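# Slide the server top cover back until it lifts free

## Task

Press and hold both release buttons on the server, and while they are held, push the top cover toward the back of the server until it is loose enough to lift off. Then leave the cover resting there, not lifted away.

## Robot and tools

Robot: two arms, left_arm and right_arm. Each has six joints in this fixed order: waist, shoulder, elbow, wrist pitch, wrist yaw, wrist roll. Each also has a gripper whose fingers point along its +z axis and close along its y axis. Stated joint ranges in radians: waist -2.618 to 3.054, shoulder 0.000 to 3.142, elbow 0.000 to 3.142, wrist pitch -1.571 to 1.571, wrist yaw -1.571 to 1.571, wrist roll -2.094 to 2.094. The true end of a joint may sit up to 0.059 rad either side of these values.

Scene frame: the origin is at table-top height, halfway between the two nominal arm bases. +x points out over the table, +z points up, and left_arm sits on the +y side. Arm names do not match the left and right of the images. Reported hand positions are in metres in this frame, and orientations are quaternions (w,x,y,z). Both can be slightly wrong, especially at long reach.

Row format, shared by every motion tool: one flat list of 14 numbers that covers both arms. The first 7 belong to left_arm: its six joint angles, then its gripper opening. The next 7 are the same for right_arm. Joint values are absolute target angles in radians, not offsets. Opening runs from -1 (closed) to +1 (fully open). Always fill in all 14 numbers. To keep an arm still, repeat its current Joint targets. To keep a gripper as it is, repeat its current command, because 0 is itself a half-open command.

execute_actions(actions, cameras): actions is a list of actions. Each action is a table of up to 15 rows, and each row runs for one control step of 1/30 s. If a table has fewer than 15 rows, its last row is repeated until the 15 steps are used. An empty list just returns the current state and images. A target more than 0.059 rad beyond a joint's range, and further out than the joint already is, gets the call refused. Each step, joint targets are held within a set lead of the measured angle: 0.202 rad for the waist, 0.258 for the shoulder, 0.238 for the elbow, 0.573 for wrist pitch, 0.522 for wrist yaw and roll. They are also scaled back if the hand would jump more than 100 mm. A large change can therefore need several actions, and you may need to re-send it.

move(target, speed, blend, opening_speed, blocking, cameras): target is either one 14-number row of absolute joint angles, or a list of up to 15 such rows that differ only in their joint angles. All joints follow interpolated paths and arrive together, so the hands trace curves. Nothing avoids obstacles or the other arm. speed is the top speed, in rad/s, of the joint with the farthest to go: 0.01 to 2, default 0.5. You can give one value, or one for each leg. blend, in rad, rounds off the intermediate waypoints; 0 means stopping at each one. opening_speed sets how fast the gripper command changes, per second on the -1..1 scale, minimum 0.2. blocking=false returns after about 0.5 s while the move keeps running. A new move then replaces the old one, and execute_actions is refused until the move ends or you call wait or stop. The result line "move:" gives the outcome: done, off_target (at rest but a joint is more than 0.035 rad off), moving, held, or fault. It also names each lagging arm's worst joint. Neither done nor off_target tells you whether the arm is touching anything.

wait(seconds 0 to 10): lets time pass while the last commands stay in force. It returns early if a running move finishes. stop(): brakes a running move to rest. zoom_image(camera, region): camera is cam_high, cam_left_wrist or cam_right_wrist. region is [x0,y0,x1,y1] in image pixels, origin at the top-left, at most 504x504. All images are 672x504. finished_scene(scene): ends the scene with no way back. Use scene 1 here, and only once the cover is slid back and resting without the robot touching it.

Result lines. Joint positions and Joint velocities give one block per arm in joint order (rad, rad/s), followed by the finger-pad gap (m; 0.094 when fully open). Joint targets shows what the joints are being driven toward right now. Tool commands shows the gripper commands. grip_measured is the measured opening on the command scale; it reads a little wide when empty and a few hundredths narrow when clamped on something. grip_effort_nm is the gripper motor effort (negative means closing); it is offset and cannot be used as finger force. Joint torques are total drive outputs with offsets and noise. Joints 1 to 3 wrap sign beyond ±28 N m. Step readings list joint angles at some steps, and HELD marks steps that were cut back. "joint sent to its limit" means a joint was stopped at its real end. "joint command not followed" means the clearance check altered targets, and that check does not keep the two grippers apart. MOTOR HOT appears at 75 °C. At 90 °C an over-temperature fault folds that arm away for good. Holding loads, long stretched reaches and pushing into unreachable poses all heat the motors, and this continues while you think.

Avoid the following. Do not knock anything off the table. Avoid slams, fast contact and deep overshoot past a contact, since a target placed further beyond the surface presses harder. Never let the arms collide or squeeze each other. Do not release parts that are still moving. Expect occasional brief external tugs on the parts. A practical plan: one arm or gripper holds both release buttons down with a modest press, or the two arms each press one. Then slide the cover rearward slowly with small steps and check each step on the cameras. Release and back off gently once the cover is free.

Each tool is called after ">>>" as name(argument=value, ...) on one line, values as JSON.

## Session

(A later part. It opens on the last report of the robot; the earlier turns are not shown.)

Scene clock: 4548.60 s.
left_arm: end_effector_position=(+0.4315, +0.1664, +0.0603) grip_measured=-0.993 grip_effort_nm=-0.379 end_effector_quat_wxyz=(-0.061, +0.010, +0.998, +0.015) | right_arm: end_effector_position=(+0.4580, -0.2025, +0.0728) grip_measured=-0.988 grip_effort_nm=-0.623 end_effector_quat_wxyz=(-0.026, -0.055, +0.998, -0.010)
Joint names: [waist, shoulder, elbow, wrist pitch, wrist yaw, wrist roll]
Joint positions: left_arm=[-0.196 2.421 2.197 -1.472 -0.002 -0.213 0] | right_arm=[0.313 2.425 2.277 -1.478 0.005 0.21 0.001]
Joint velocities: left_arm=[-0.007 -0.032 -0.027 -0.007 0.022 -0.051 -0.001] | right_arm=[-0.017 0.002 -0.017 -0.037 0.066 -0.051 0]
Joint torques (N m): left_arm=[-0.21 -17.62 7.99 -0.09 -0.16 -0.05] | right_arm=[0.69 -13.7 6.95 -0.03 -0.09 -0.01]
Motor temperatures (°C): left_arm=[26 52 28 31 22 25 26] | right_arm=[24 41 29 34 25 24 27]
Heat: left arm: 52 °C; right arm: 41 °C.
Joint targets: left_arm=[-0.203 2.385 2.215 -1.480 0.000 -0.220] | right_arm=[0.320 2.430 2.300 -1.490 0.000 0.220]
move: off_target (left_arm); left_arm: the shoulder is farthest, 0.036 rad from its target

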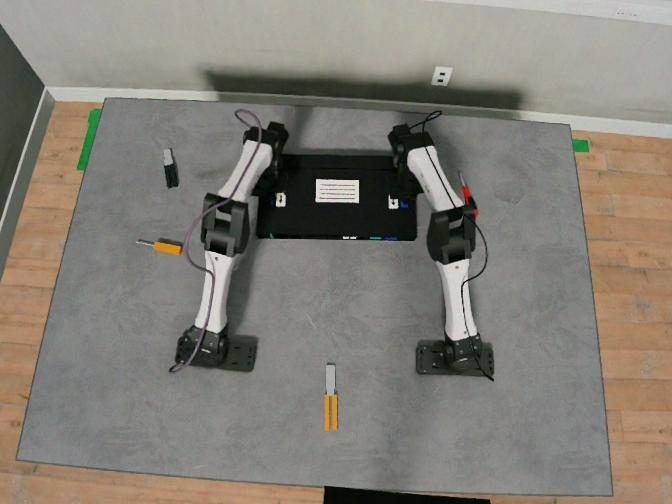

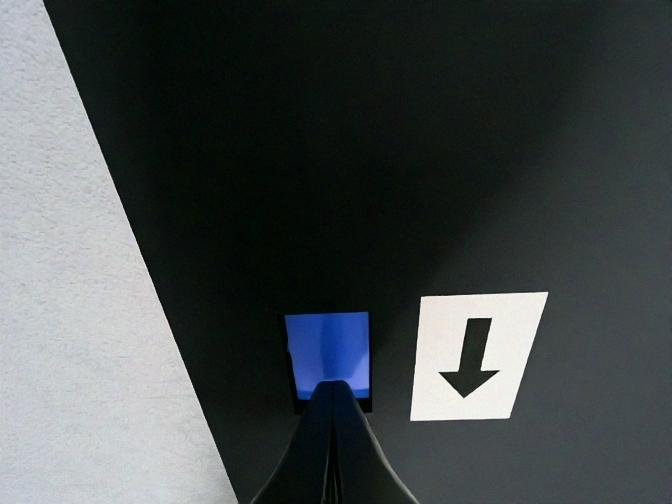

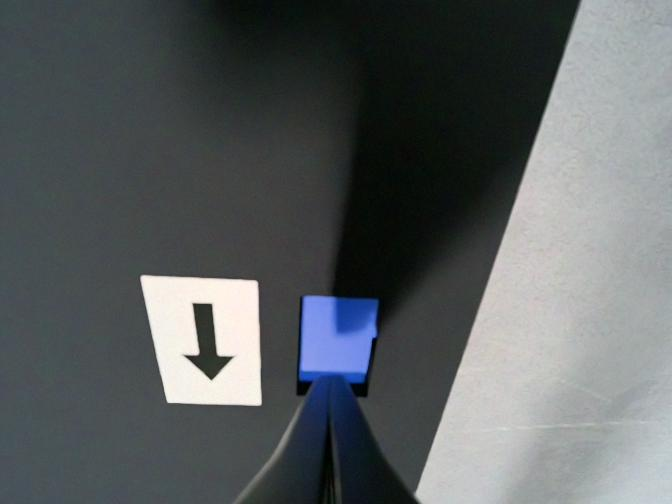

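>>> move(target=[-0.203, 2.415, 2.275, -1.508, 0, -0.28, -1, 0.320, 2.440, 2.326, -1.501, 0, 0.29, -1], speed=0.2)

>>> zoom_image(camera="cam_left_wrist", region=[280, 260, 580, 485])

>>> zoom_image(camera="cam_right_wrist", region=[90, 250, 390, 475])

Scene clock: 4624.07 s.
left_arm: end_effector_position=(+0.4388, +0.1647, +0.0745) grip_measured=-0.993 grip_effort_nm=-0.379 end_effector_quat_wxyz=(-0.044, -0.020, +0.999, +0.012) | right_arm: end_effector_position=(+0.4606, -0.2016, +0.0785) grip_measured=-0.988 grip_effort_nm=-0.628 end_effector_quat_wxyz=(-0.019, -0.019, +1.000, -0.009)
Joint names: [waist, shoulder, elbow, wrist pitch, wrist yaw, wrist roll]
Joint positions: left_arm=[-0.196 2.421 2.257 -1.498 -0.002 -0.273 0] | right_arm=[0.313 2.425 2.3 -1.488 0.005 0.28 0.001]
Joint velocities: left_arm=[-0.022 -0.027 0.007 0.066 0.066 -0.022 0.001] | right_arm=[-0.007 -0.007 0.017 -0.022 -0.007 0.037 0.001]
Joint torques (N m): left_arm=[-0.23 -14.87 8.02 -0.05 -0.16 -0.04] | right_arm=[0.75 -12.81 7.1 0 -0.07 -0.02]
Motor temperatures (°C): left_arm=[26 87 32 29 22 25 26] | right_arm=[24 55 33 33 25 24 27]
Heat: left arm: 87 °C; right arm: 55 °C. Fold the left arm in close to its base, or ease its load, before you think long.
Joint targets: left_arm=[-0.203 2.415 2.275 -1.508 0.000 -0.280] | right_arm=[0.320 2.440 2.326 -1.501 0.000 0.290]
MOTOR HOT: the shoulder of the left arm reports 87 °C; the controller's stop level is 90 °C. To cool a motor, set the load down, stop pushing, or move to a pose that needs little force.
move: done

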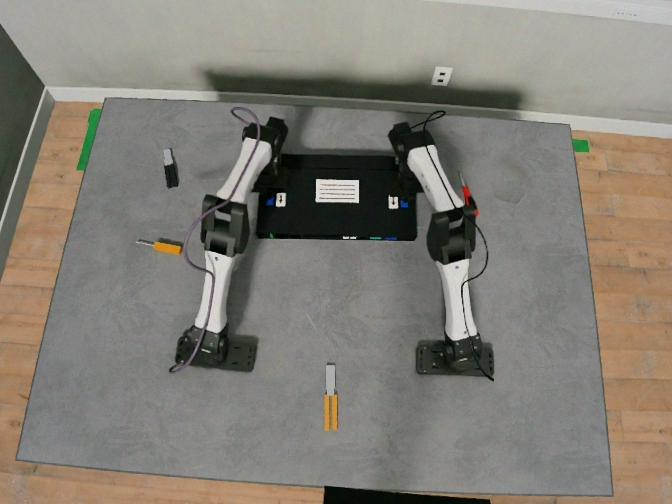

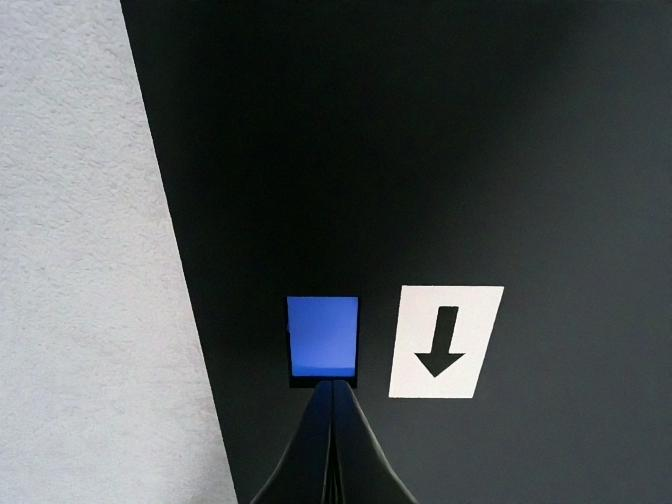

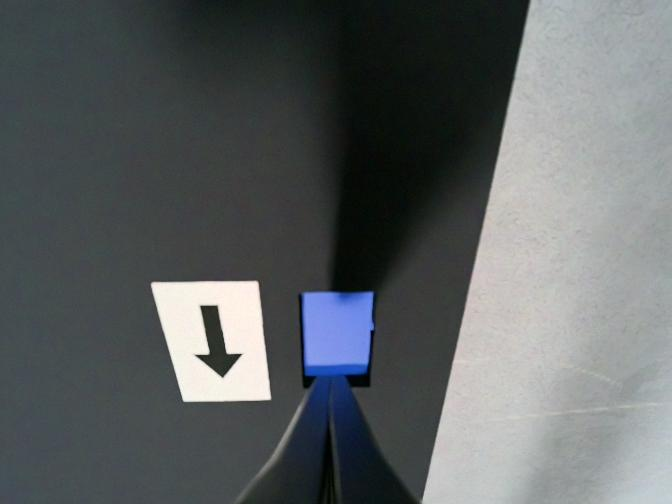

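Scaled by 1.680 from the camera's 672x504 image, which has a finer 960x720 frame.

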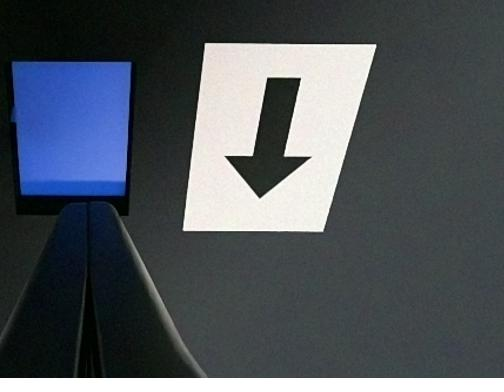

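Scaled by 1.680 from the camera's 672x504 image, which has a finer 960x720 frame.

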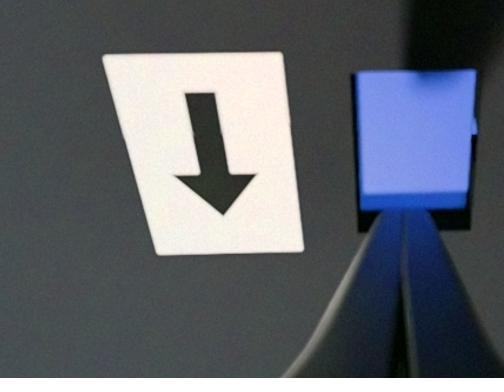

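>>> move(target=[-0.203, 2.51, 2.115, -1.37, 0, -0.28, -1, 0.320, 2.51, 2.14, -1.37, 0, 0.29, -1], speed=0.15, cameras=["cam_left_wrist", "cam_right_wrist"])

Scene clock: 4636.33 s.
left_arm: end_effector_position=(+0.4357, +0.1655, +0.0511) grip_measured=-0.993 grip_effort_nm=-0.374 end_effector_quat_wxyz=(-0.054, -0.020, +0.998, +0.015) | right_arm: end_effector_position=(+0.4561, -0.2031, +0.0548) grip_measured=-0.988 grip_effort_nm=-0.628 end_effector_quat_wxyz=(-0.031, -0.019, +0.999, -0.012)
Joint names: [waist, shoulder, elbow, wrist pitch, wrist yaw, wrist roll]
Joint positions: left_arm=[-0.196 2.427 2.173 -1.428 -0.002 -0.273 0] | right_arm=[0.313 2.422 2.199 -1.414 0.005 0.281 0.001]
Joint velocities: left_arm=[-0.017 0.012 0.002 -0.022 -0.007 -0.007 0.001] | right_arm=[0.002 -0.007 -0.012 -0.037 -0.037 -0.037 0]
Joint torques (N m): left_arm=[-0.25 -6.43 0.84 0.63 -0.15 -0.05] | right_arm=[0.72 -5.65 0.13 0.63 -0.08 0.01]
Motor temperatures (°C): left_arm=[26 83 32 28 22 25 26] | right_arm=[24 55 34 32 25 24 27]
Heat: left arm: 83 °C; right arm: 55 °C. Fold the left arm in close to its base, or ease its load, before you think long.
Joint targets: left_arm=[-0.203 2.510 2.115 -1.370 0.000 -0.280] | right_arm=[0.320 2.510 2.140 -1.370 0.000 0.290]
MOTOR HOT: still on. The shoulder of the left arm reports 83 °C.
move: off_target (left_arm, right_arm); left_arm: the shoulder is farthest, 0.083 rad from its target; right_arm: the shoulder is farthest, 0.088 rad from its target
Images, in order (width x height): cam_left_wrist 672x504, cam_right_wrist 672x504.

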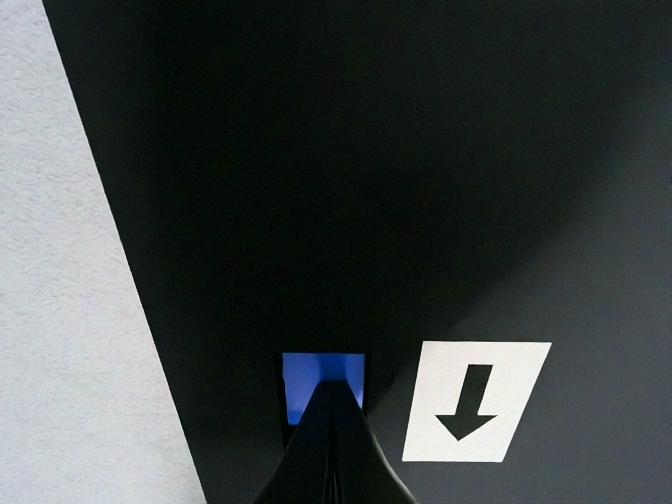

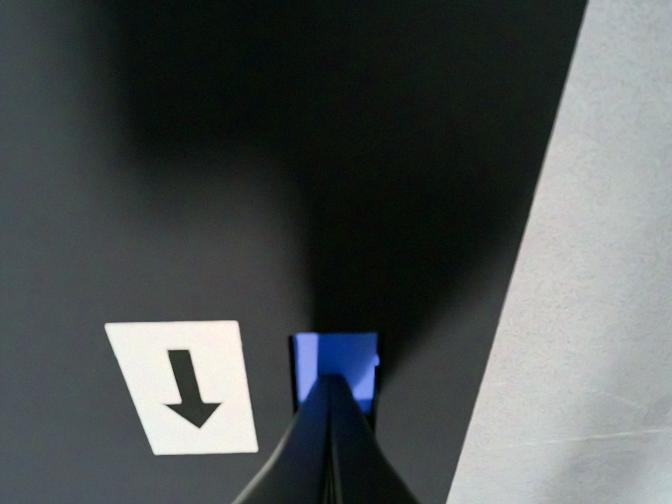

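>>> move(target=[-0.203, 2.556, 2.08, -1.331, 0, -0.28, -1, 0.320, 2.558, 2.105, -1.346, 0, 0.29, -1], speed=0.1, cameras=["cam_left_wrist", "cam_right_wrist"])

>>> zoom_image(camera="cam_left_wrist", region=[260, 310, 560, 490])

>>> zoom_image(camera="cam_right_wrist", region=[100, 300, 400, 480])

Scene clock: 4645.87 s.
left_arm: end_effector_position=(+0.4335, +0.1660, +0.0481) grip_measured=-0.993 grip_effort_nm=-0.379 end_effector_quat_wxyz=(-0.057, -0.020, +0.998, +0.016) | right_arm: end_effector_position=(+0.4541, -0.2038, +0.0511) grip_measured=-0.988 grip_effort_nm=-0.628 end_effector_quat_wxyz=(-0.035, -0.019, +0.999, -0.014)
Joint names: [waist, shoulder, elbow, wrist pitch, wrist yaw, wrist roll]
Joint positions: left_arm=[-0.196 2.424 2.156 -1.42 -0.002 -0.273 0] | right_arm=[0.313 2.422 2.184 -1.408 0.005 0.281 0.001]
Joint velocities: left_arm=[-0.002 -0.002 -0.017 -0.066 0.037 -0.022 -0.002] | right_arm=[-0.007 -0.022 0.022 0.022 0.051 0.037 0]
Joint torques (N m): left_arm=[-0.24 -1.83 -0.8 0.96 -0.16 -0.04] | right_arm=[0.65 -1.03 -1.48 0.86 -0.08 0]
Motor temperatures (°C): left_arm=[26 73 31 29 22 25 26] | right_arm=[24 50 32 32 25 24 27]
Heat: left arm: 73 °C; right arm: 50 °C. Fold the left arm in close to its base, or ease its load, before you think long.
Joint targets: left_arm=[-0.203 2.556 2.080 -1.331 0.000 -0.280] | right_arm=[0.320 2.558 2.105 -1.346 0.000 0.290]
MOTOR HOT: still on. The shoulder of the left arm reports 73 °C.
move: off_target (left_arm, right_arm); left_arm: the shoulder is farthest, 0.132 rad from its target; right_arm: the shoulder is farthest, 0.136 rad from its target
Images, in order (width x height): cam_left_wrist 672x504, cam_right_wrist 672x504.

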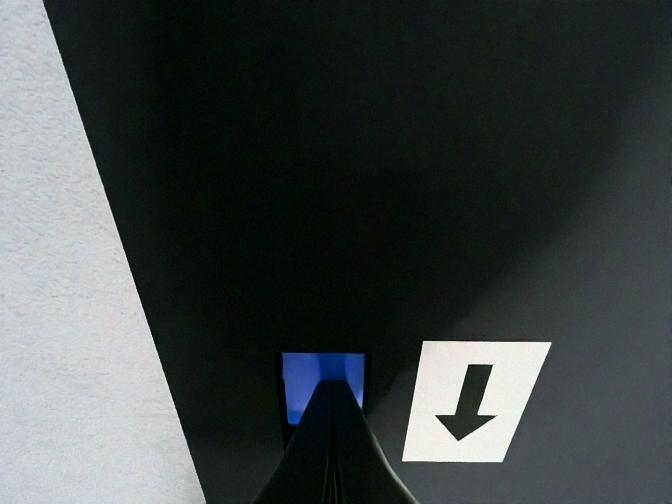

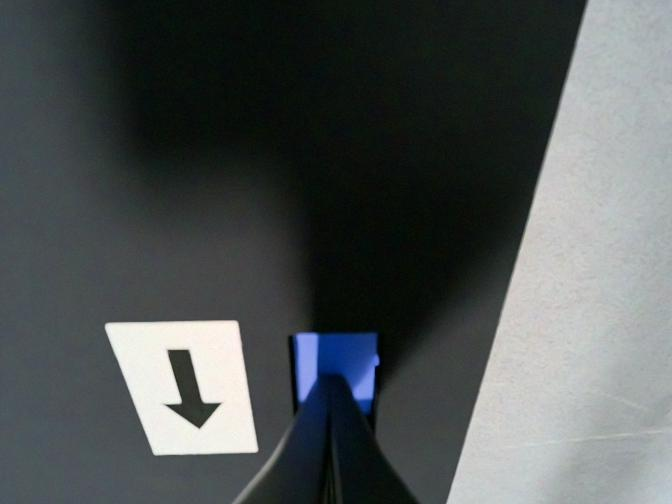

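Scaled by 1.680 from the camera's 672x504 image, which has a finer 960x720 frame.

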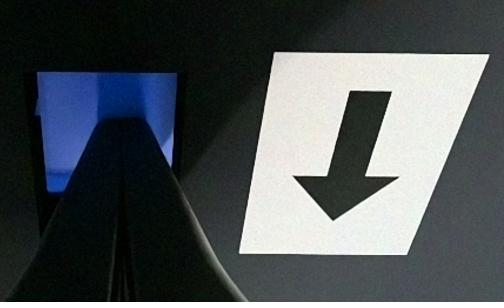

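Scaled by 1.680 from the camera's 672x504 image, which has a finer 960x720 frame.

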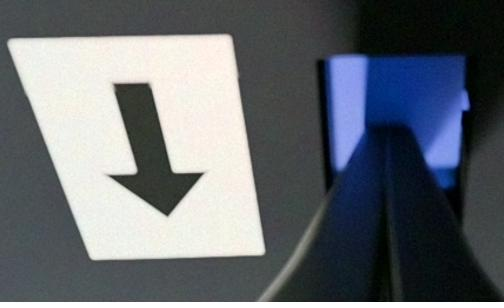

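>>> move(target=[-0.203, 2.52, 2.09, -1.58, 0, -0.28, -1, 0.320, 2.518, 2.118, -1.56, 0, 0.29, -1], speed=0.15, cameras=["cam_left_wrist", "cam_right_wrist"])

>>> move(target=[-0.206, 2.487, 2.033, -1.58, 0, -0.28, -1, 0.323, 2.481, 2.053, -1.56, 0, 0.29, -1], speed=0.15)

>>> zoom_image(camera="cam_left_wrist", region=[260, 290, 410, 420])

>>> zoom_image(camera="cam_right_wrist", region=[260, 290, 410, 420])

>>> zoom_image(camera="cam_high", region=[220, 100, 460, 280])

Scene clock: 4673.10 s.
left_arm: end_effector_position=(+0.4283, +0.1672, +0.0493) grip_measured=-0.993 grip_effort_nm=-0.374 end_effector_quat_wxyz=(-0.067, -0.020, +0.997, +0.018) | right_arm: end_effector_position=(+0.4517, -0.2046, +0.0525) grip_measured=-0.988 grip_effort_nm=-0.628 end_effector_quat_wxyz=(-0.039, -0.019, +0.999, -0.015)
Joint names: [waist, shoulder, elbow, wrist pitch, wrist yaw, wrist roll]
Joint positions: left_arm=[-0.196 2.424 2.156 -1.443 -0.002 -0.273 0] | right_arm=[0.313 2.419 2.184 -1.418 0.005 0.281 0.001]
Joint velocities: left_arm=[-0.037 -0.012 0.002 -0.051 -0.037 0.037 0] | right_arm=[0.012 -0.007 -0.002 -0.037 0.051 0.007 -0.001]
Joint torques (N m): left_arm=[-0.23 -5.12 0.03 -1.35 -0.16 -0.06] | right_arm=[0.51 -4.63 -0.38 -1.47 -0.05 -0.01]
Motor temperatures (°C): left_arm=[26 54 30 29 22 25 26] | right_arm=[24 40 30 33 25 24 27]
Heat: left arm: 54 °C; right arm: 40 °C.
Joint targets: left_arm=[-0.203 2.520 2.090 -1.576 0.000 -0.280] | right_arm=[0.320 2.518 2.118 -1.553 0.000 0.290]
MOTOR HOT: cleared for the motors of the left arm.
joint sent to its limit (left arm) — the wrist pitch, lower limit.
joint sent to its limit (right arm) — the wrist pitch, lower limit.
move: off_target (left_arm, right_arm); left_arm: the wrist pitch is farthest, 0.137 rad from its target; right_arm: the wrist pitch is farthest, 0.142 rad from its target
Images, in order (width x height): cam_left_wrist 672x504, cam_right_wrist 672x504.

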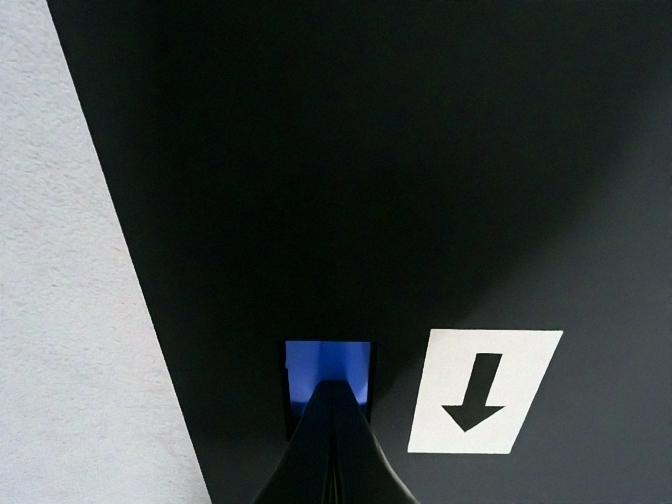

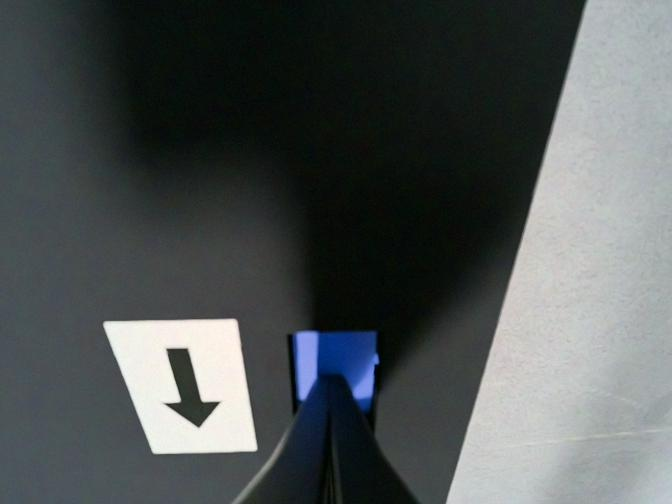

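Scene clock: 4673.87 s.
left_arm: end_effector_position=(+0.4279, +0.1673, +0.0491) grip_measured=-0.993 grip_effort_nm=-0.374 end_effector_quat_wxyz=(-0.060, -0.020, +0.998, +0.016) | right_arm: end_effector_position=(+0.4510, -0.2046, +0.0527) grip_measured=-0.988 grip_effort_nm=-0.632 end_effector_quat_wxyz=(-0.031, -0.019, +0.999, -0.012)
Joint names: [waist, shoulder, elbow, wrist pitch, wrist yaw, wrist roll]
Joint positions: left_arm=[-0.196 2.402 2.118 -1.412 -0.002 -0.273 0] | right_arm=[0.313 2.392 2.138 -1.383 0.005 0.281 0.001]
Joint velocities: left_arm=[-0.012 -0.007 -0.007 -0.022 0.095 -0.037 -0.001] | right_arm=[0.012 0.007 -0.022 -0.11 0.007 0.095 0]
Joint torques (N m): left_arm=[-0.55 -6.06 -1.63 -1.63 -0.15 -0.05] | right_arm=[0.76 -5.37 -1.88 -1.83 -0.06 -0.03]
Motor temperatures (°C): left_arm=[26 54 29 29 22 25 26] | right_arm=[24 40 29 33 25 24 27]
Heat: left arm: 54 °C; right arm: 40 °C.
Joint targets: left_arm=[-0.206 2.487 2.033 -1.576 0.000 -0.280] | right_arm=[0.323 2.481 2.053 -1.553 0.000 0.290]
joint sent to its limit (left arm) — the wrist pitch, lower limit.
joint sent to its limit (right arm) — the wrist pitch, lower limit.
move: off_target (left_arm, right_arm); left_arm: the wrist pitch is farthest, 0.168 rad from its target; right_arm: the wrist pitch is farthest, 0.177 rad from its target

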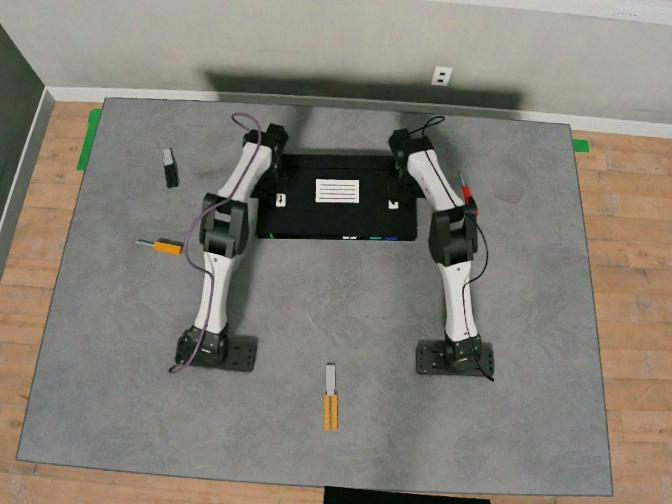

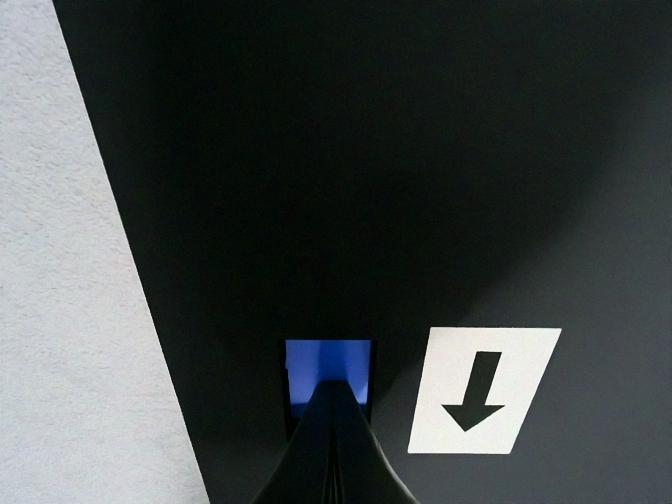

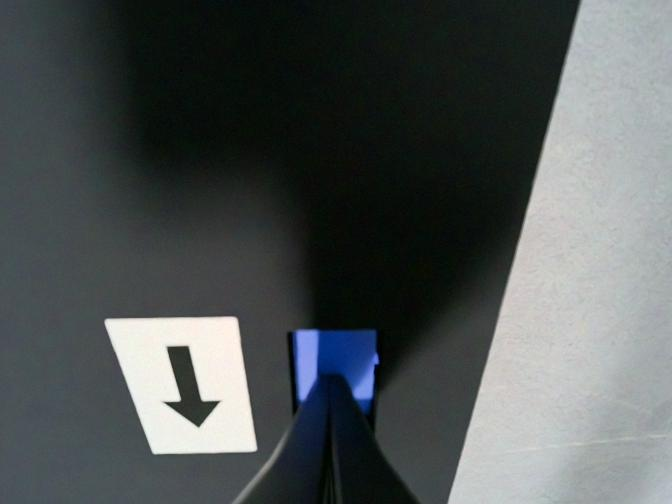

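Scaled by 3.360 from the camera's 672x504 image, which has a finer 960x720 frame.

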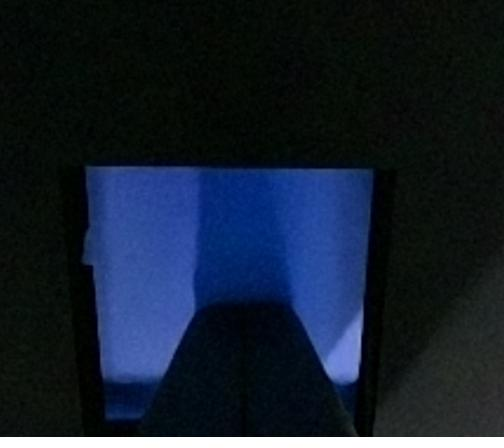

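Scaled by 3.360 from the camera's 672x504 image, which has a finer 960x720 frame.

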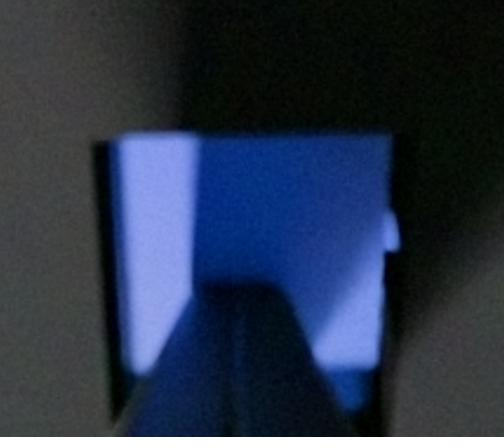

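Scaled by 2.100 from the camera's 672x504 image, which has a finer 960x720 frame.

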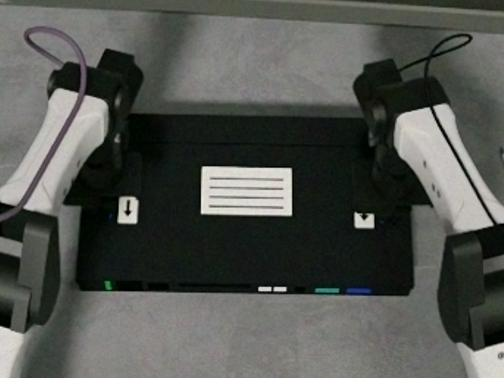

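>>> execute_actions(actions=[])

Scene clock: 4706.53 s.
left_arm: end_effector_position=(+0.4279, +0.1673, +0.0490) grip_measured=-0.993 grip_effort_nm=-0.379 end_effector_quat_wxyz=(-0.060, -0.020, +0.998, +0.017) | right_arm: end_effector_position=(+0.4510, -0.2046, +0.0529) grip_measured=-0.988 grip_effort_nm=-0.628 end_effector_quat_wxyz=(-0.031, -0.019, +0.999, -0.012)
Joint names: [waist, shoulder, elbow, wrist pitch, wrist yaw, wrist roll]
Joint positions: left_arm=[-0.196 2.402 2.118 -1.412 -0.002 -0.273 0] | right_arm=[0.313 2.392 2.138 -1.383 0.005 0.282 0.001]
Joint velocities: left_arm=[0.007 0.002 -0.002 -0.007 -0.007 0.022 -0.001] | right_arm=[-0.002 0.002 -0.007 0.051 -0.007 -0.051 0.001]
Joint torques (N m): left_arm=[-0.54 -6.01 -1.65 -1.63 -0.15 -0.05] | right_arm=[0.83 -5.33 -1.84 -1.86 -0.08 0.01]
Motor temperatures (°C): left_arm=[26 47 28 32 22 25 26] | right_arm=[24 37 28 34 25 24 27]
Heat: left arm: 47 °C; right arm: 37 °C.
Joint targets: left_arm=[-0.206 2.487 2.033 -1.576 0.000 -0.280] | right_arm=[0.323 2.481 2.053 -1.553 0.000 0.290]
Tool commands: left_gripper/opening=-1.0 right_gripper/opening=-1.0

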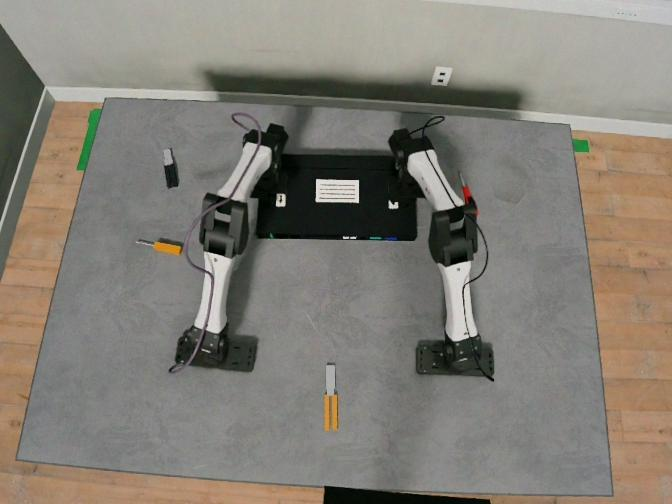

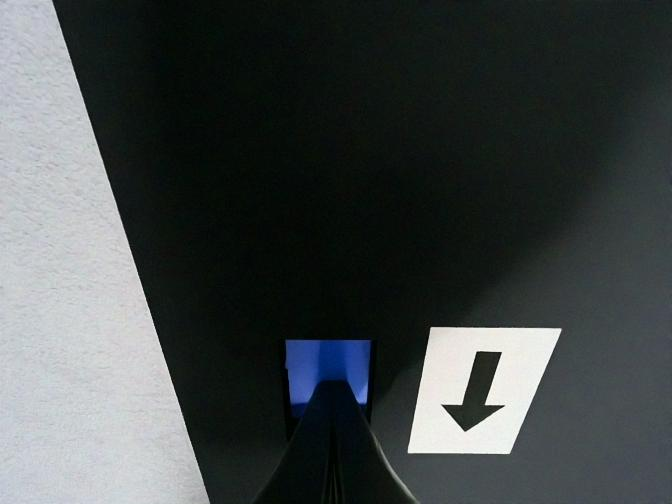

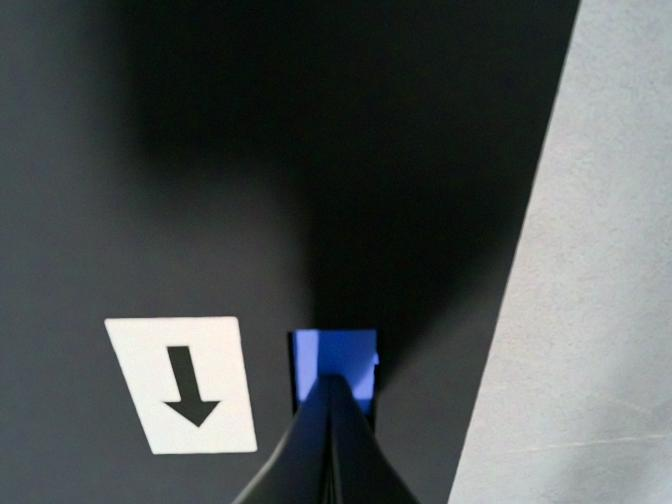

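>>> move(target=[[-0.211, 2.4425, 1.957, -1.58, 0, -0.28, -1, 0.329, 2.4315, 1.967, -1.56, 0, 0.29, -1]], speed=0.15)

>>> zoom_image(camera="cam_high", region=[220, 100, 460, 280])

>>> zoom_image(camera="cam_left_wrist", region=[260, 290, 410, 420])

>>> zoom_image(camera="cam_right_wrist", region=[260, 290, 410, 420])

Scene clock: 4726.30 s.
left_arm: end_effector_position=(+0.4274, +0.1670, +0.0490) grip_measured=-0.993 grip_effort_nm=-0.379 end_effector_quat_wxyz=(-0.045, -0.020, +0.999, +0.013) | right_arm: end_effector_position=(+0.4501, -0.2046, +0.0527) grip_measured=-0.988 grip_effort_nm=-0.637 end_effector_quat_wxyz=(-0.015, -0.019, +1.000, -0.010)
Joint names: [waist, shoulder, elbow, wrist pitch, wrist yaw, wrist roll]
Joint positions: left_arm=[-0.197 2.36 2.049 -1.353 -0.003 -0.273 0] | right_arm=[0.316 2.346 2.059 -1.318 0.01 0.284 0.001]
Joint velocities: left_arm=[0.002 -0.022 -0.007 -0.037 -0.095 0.022 0] | right_arm=[-0.007 -0.012 -0.002 -0.022 0.081 -0.022 0]
Joint torques (N m): left_arm=[-0.95 -6.09 -2.21 -2.16 -0.15 -0.05] | right_arm=[1.29 -5.5 -2.36 -2.49 -0.1 -0.06]
Motor temperatures (°C): left_arm=[26 46 28 33 22 25 26] | right_arm=[24 36 28 34 25 24 27]
Heat: left arm: 46 °C; right arm: 36 °C.
Joint targets: left_arm=[-0.211 2.443 1.957 -1.576 0.000 -0.280] | right_arm=[0.329 2.432 1.967 -1.553 0.000 0.290]
joint sent to its limit (left arm) — the wrist pitch, lower limit.
joint sent to its limit (right arm) — the wrist pitch, lower limit.
move: off_target (left_arm, right_arm); left_arm: the wrist pitch is farthest, 0.227 rad from its target; right_arm: the wrist pitch is farthest, 0.242 rad from its target

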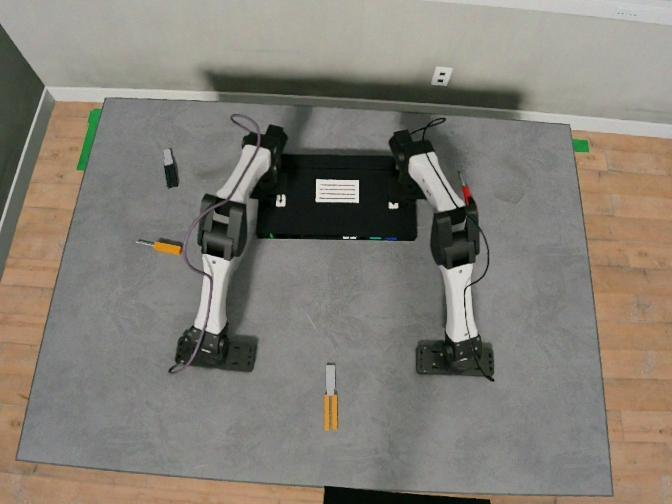

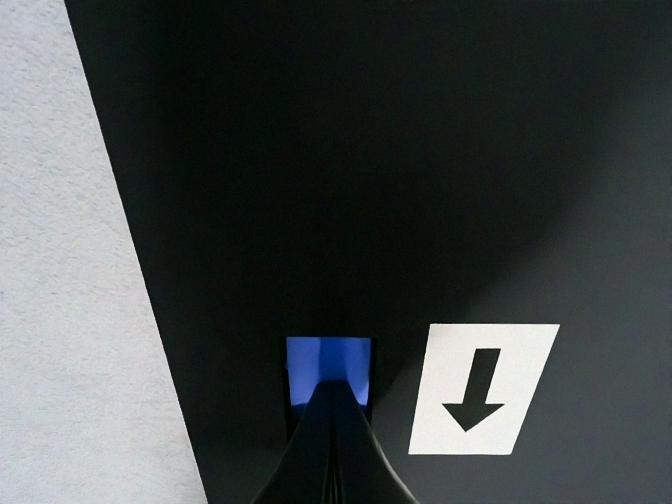

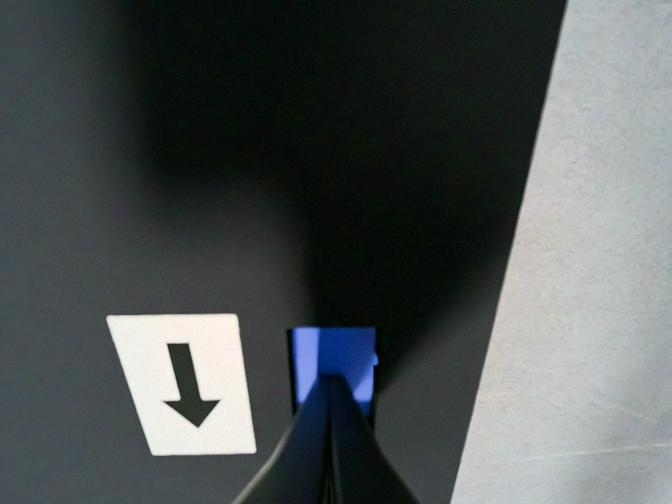

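Scaled by 2.100 from the camera's 672x504 image, which has a finer 960x720 frame.

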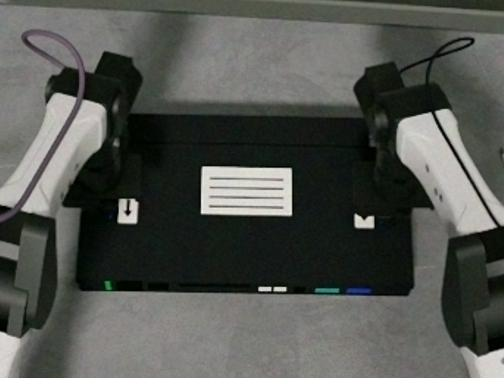

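Scaled by 3.360 from the camera's 672x504 image, which has a finer 960x720 frame.

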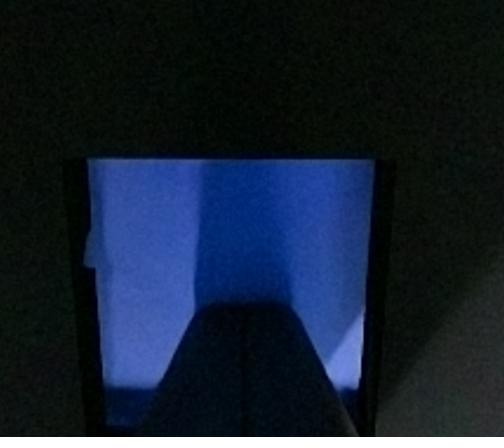

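Scaled by 3.360 from the camera's 672x504 image, which has a finer 960x720 frame.

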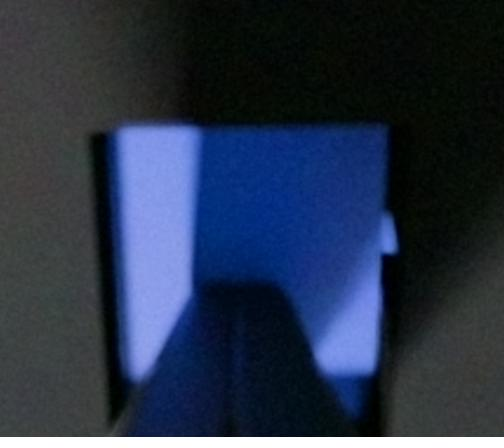

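>>> move(target=[[-0.216, 2.379, 1.896, -1.58, 0, -0.28, -1, 0.335, 2.362, 1.895, -1.56, 0, 0.29, -1]], speed=0.15)

>>> zoom_image(camera="cam_high", region=[220, 100, 460, 280])

>>> zoom_image(camera="cam_left_wrist", region=[260, 290, 410, 420])

>>> zoom_image(camera="cam_right_wrist", region=[260, 290, 410, 420])

Scene clock: 4833.83 s.
left_arm: end_effector_position=(+0.4225, +0.1669, +0.0495) grip_measured=-0.993 grip_effort_nm=-0.374 end_effector_quat_wxyz=(-0.037, -0.018, +0.999, +0.013) | right_arm: end_effector_position=(+0.4448, -0.2046, +0.0537) grip_measured=-0.988 grip_effort_nm=-0.632 end_effector_quat_wxyz=(-0.004, -0.021, +1.000, -0.010)
Joint names: [waist, shoulder, elbow, wrist pitch, wrist yaw, wrist roll]
Joint positions: left_arm=[-0.202 2.318 1.979 -1.31 -0.007 -0.273 0] | right_arm=[0.322 2.298 1.98 -1.267 0.017 0.285 0.001]
Joint velocities: left_arm=[0.012 0.017 -0.017 0.007 -0.066 0.007 0.001] | right_arm=[-0.012 -0.007 0.012 0.007 0.007 0.007 0.001]
Joint torques (N m): left_arm=[-0.94 -7.86 -1.42 -2.57 -0.11 -0.05] | right_arm=[1.16 -7.3 -1.76 -3.05 -0.2 -0.06]
Motor temperatures (°C): left_arm=[26 45 27 38 22 25 26] | right_arm=[24 35 27 39 25 24 27]
Heat: left arm: 45 °C; right arm: 39 °C.
Joint targets: left_arm=[-0.216 2.379 1.896 -1.576 0.000 -0.280] | right_arm=[0.335 2.362 1.895 -1.553 0.000 0.290]
joint sent to its limit (left arm) — the wrist pitch, lower limit.
joint sent to its limit (right arm) — the wrist pitch, lower limit.
move: off_target (left_arm, right_arm); left_arm: the wrist pitch is farthest, 0.270 rad from its target; right_arm: the wrist pitch is farthest, 0.293 rad from its target

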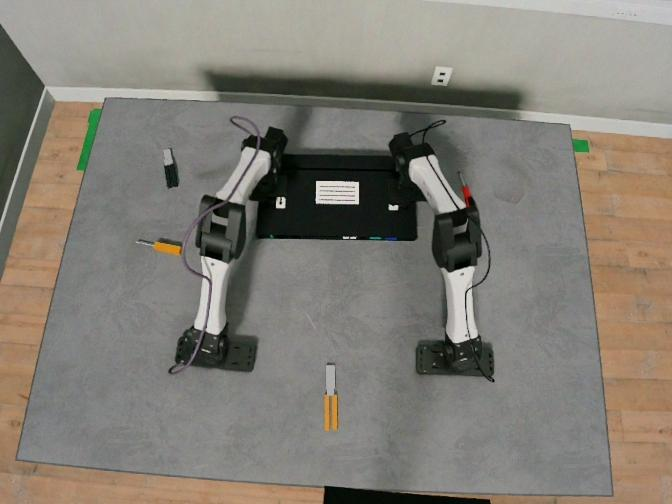

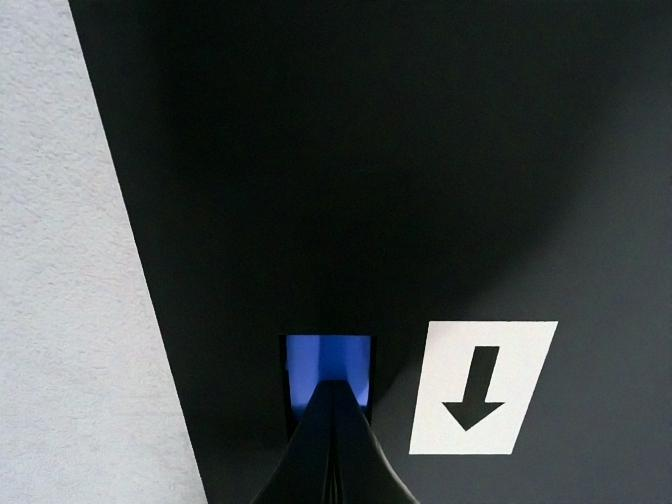

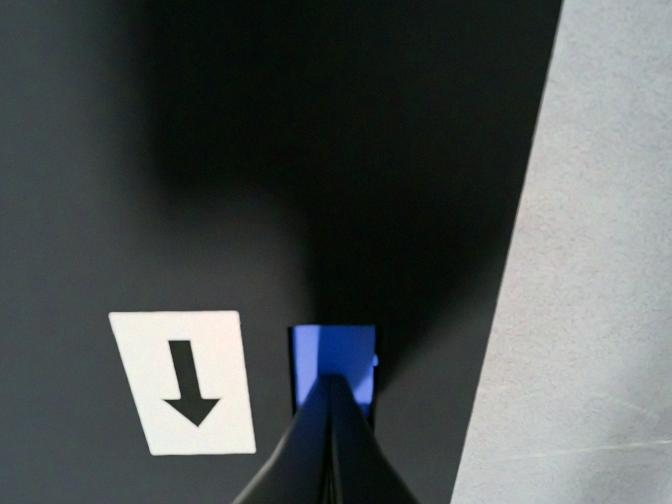

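Scaled by 2.100 from the camera's 672x504 image, which has a finer 960x720 frame.

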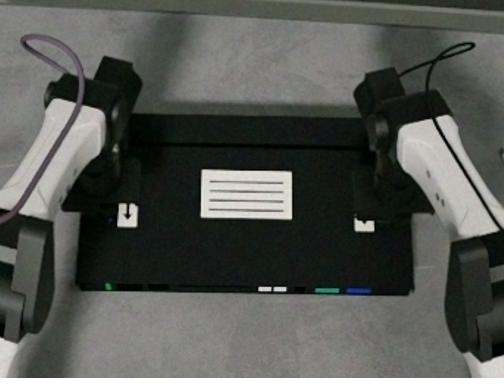

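Scaled by 3.360 from the camera's 672x504 image, which has a finer 960x720 frame.

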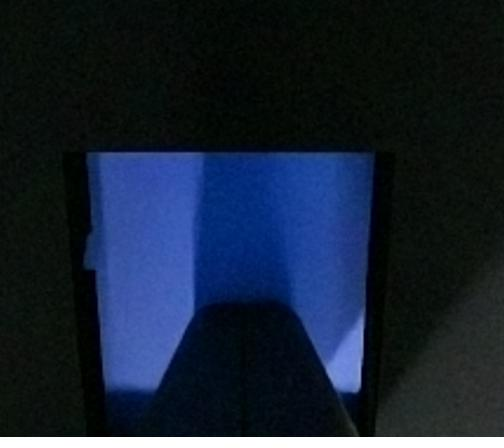

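Scaled by 3.360 from the camera's 672x504 image, which has a finer 960x720 frame.

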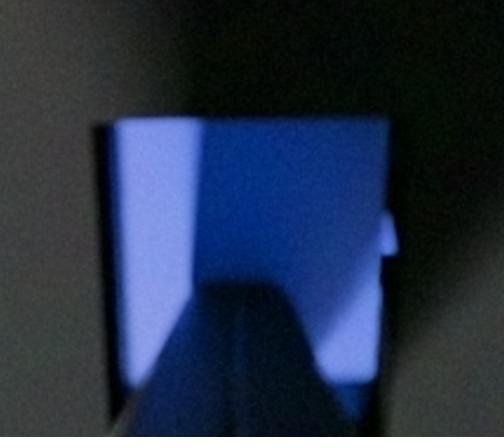

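>>> move(target=[[-0.221, 2.347, 1.843, -1.58, 0, -0.28, -1, 0.341, 2.329, 1.839, -1.56, 0, 0.29, -1]], speed=0.1)

>>> zoom_image(camera="cam_high", region=[220, 100, 460, 280])

Scene clock: 4855.97 s.
left_arm: end_effector_position=(+0.4163, +0.1667, +0.0497) grip_measured=-0.993 grip_effort_nm=-0.374 end_effector_quat_wxyz=(-0.037, -0.015, +0.999, +0.014) | right_arm: end_effector_position=(+0.4387, -0.2050, +0.0540) grip_measured=-0.988 grip_effort_nm=-0.628 end_effector_quat_wxyz=(-0.003, -0.023, +1.000, -0.011)
Joint names: [waist, shoulder, elbow, wrist pitch, wrist yaw, wrist roll]
Joint positions: left_arm=[-0.207 2.29 1.931 -1.29 -0.009 -0.273 0] | right_arm=[0.327 2.268 1.931 -1.246 0.019 0.286 0.001]
Joint velocities: left_arm=[0.007 -0.007 0.012 -0.007 -0.066 -0.051 0] | right_arm=[0.002 -0.017 -0.007 -0.007 -0.022 0.022 0]
Joint torques (N m): left_arm=[-0.96 -7.99 -1.85 -2.77 -0.09 -0.05] | right_arm=[1.14 -7.69 -1.95 -3.1 -0.21 -0.04]
Motor temperatures (°C): left_arm=[26 47 27 41 22 25 26] | right_arm=[24 37 27 43 25 24 27]
Heat: left arm: 47 °C; right arm: 43 °C.
Joint targets: left_arm=[-0.221 2.347 1.843 -1.576 0.000 -0.280] | right_arm=[0.340 2.326 1.844 -1.537 0.001 0.290]
joint sent to its limit (left arm) — the wrist pitch, lower limit.
joint sent to its limit (right arm) — the wrist pitch, lower limit.
move: off_target (left_arm, right_arm); left_arm: the wrist pitch is farthest, 0.290 rad from its target; right_arm: the wrist pitch is farthest, 0.314 rad from its target

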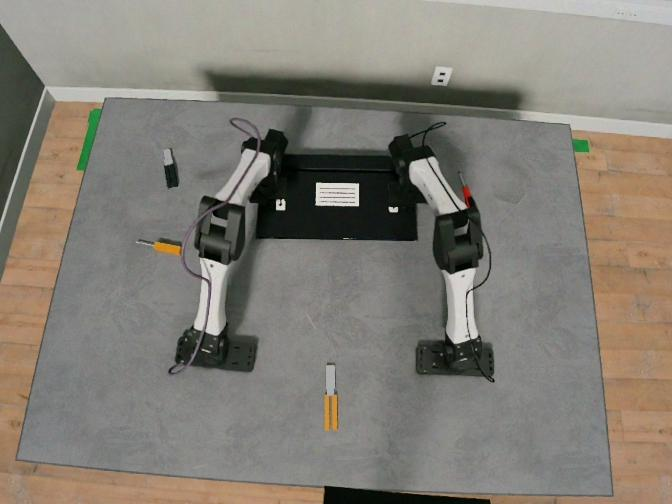

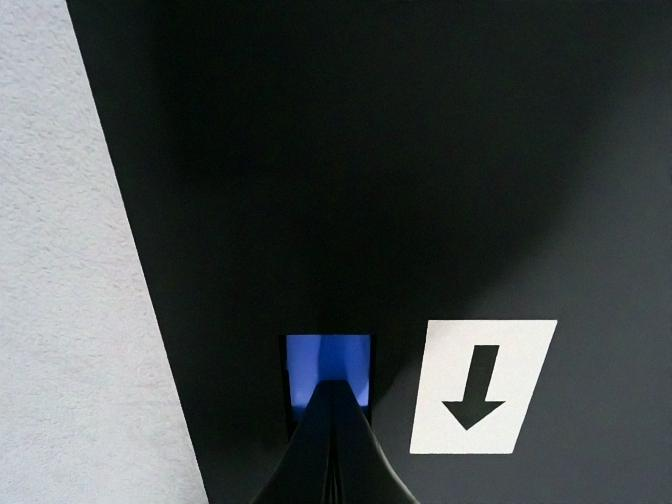

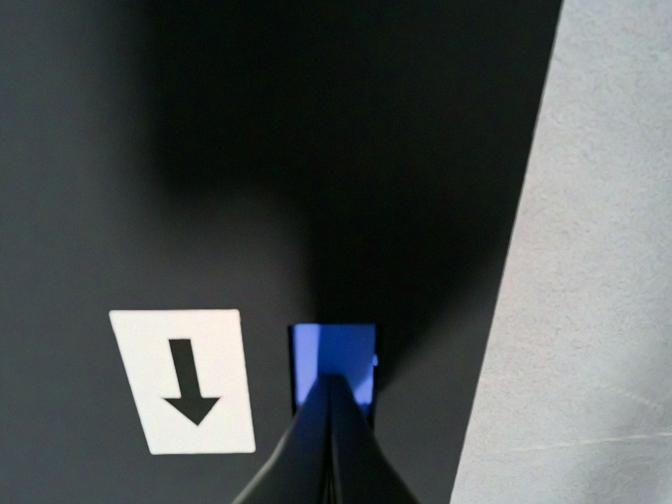

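Scaled by 2.100 from the camera's 672x504 image, which has a finer 960x720 frame.

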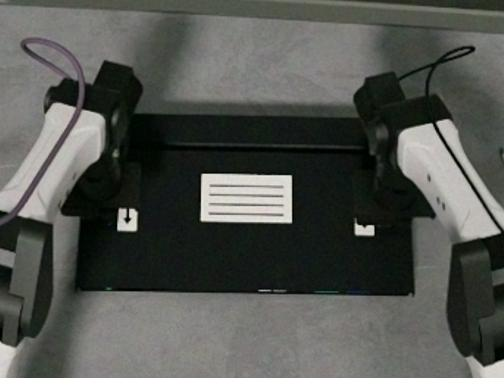

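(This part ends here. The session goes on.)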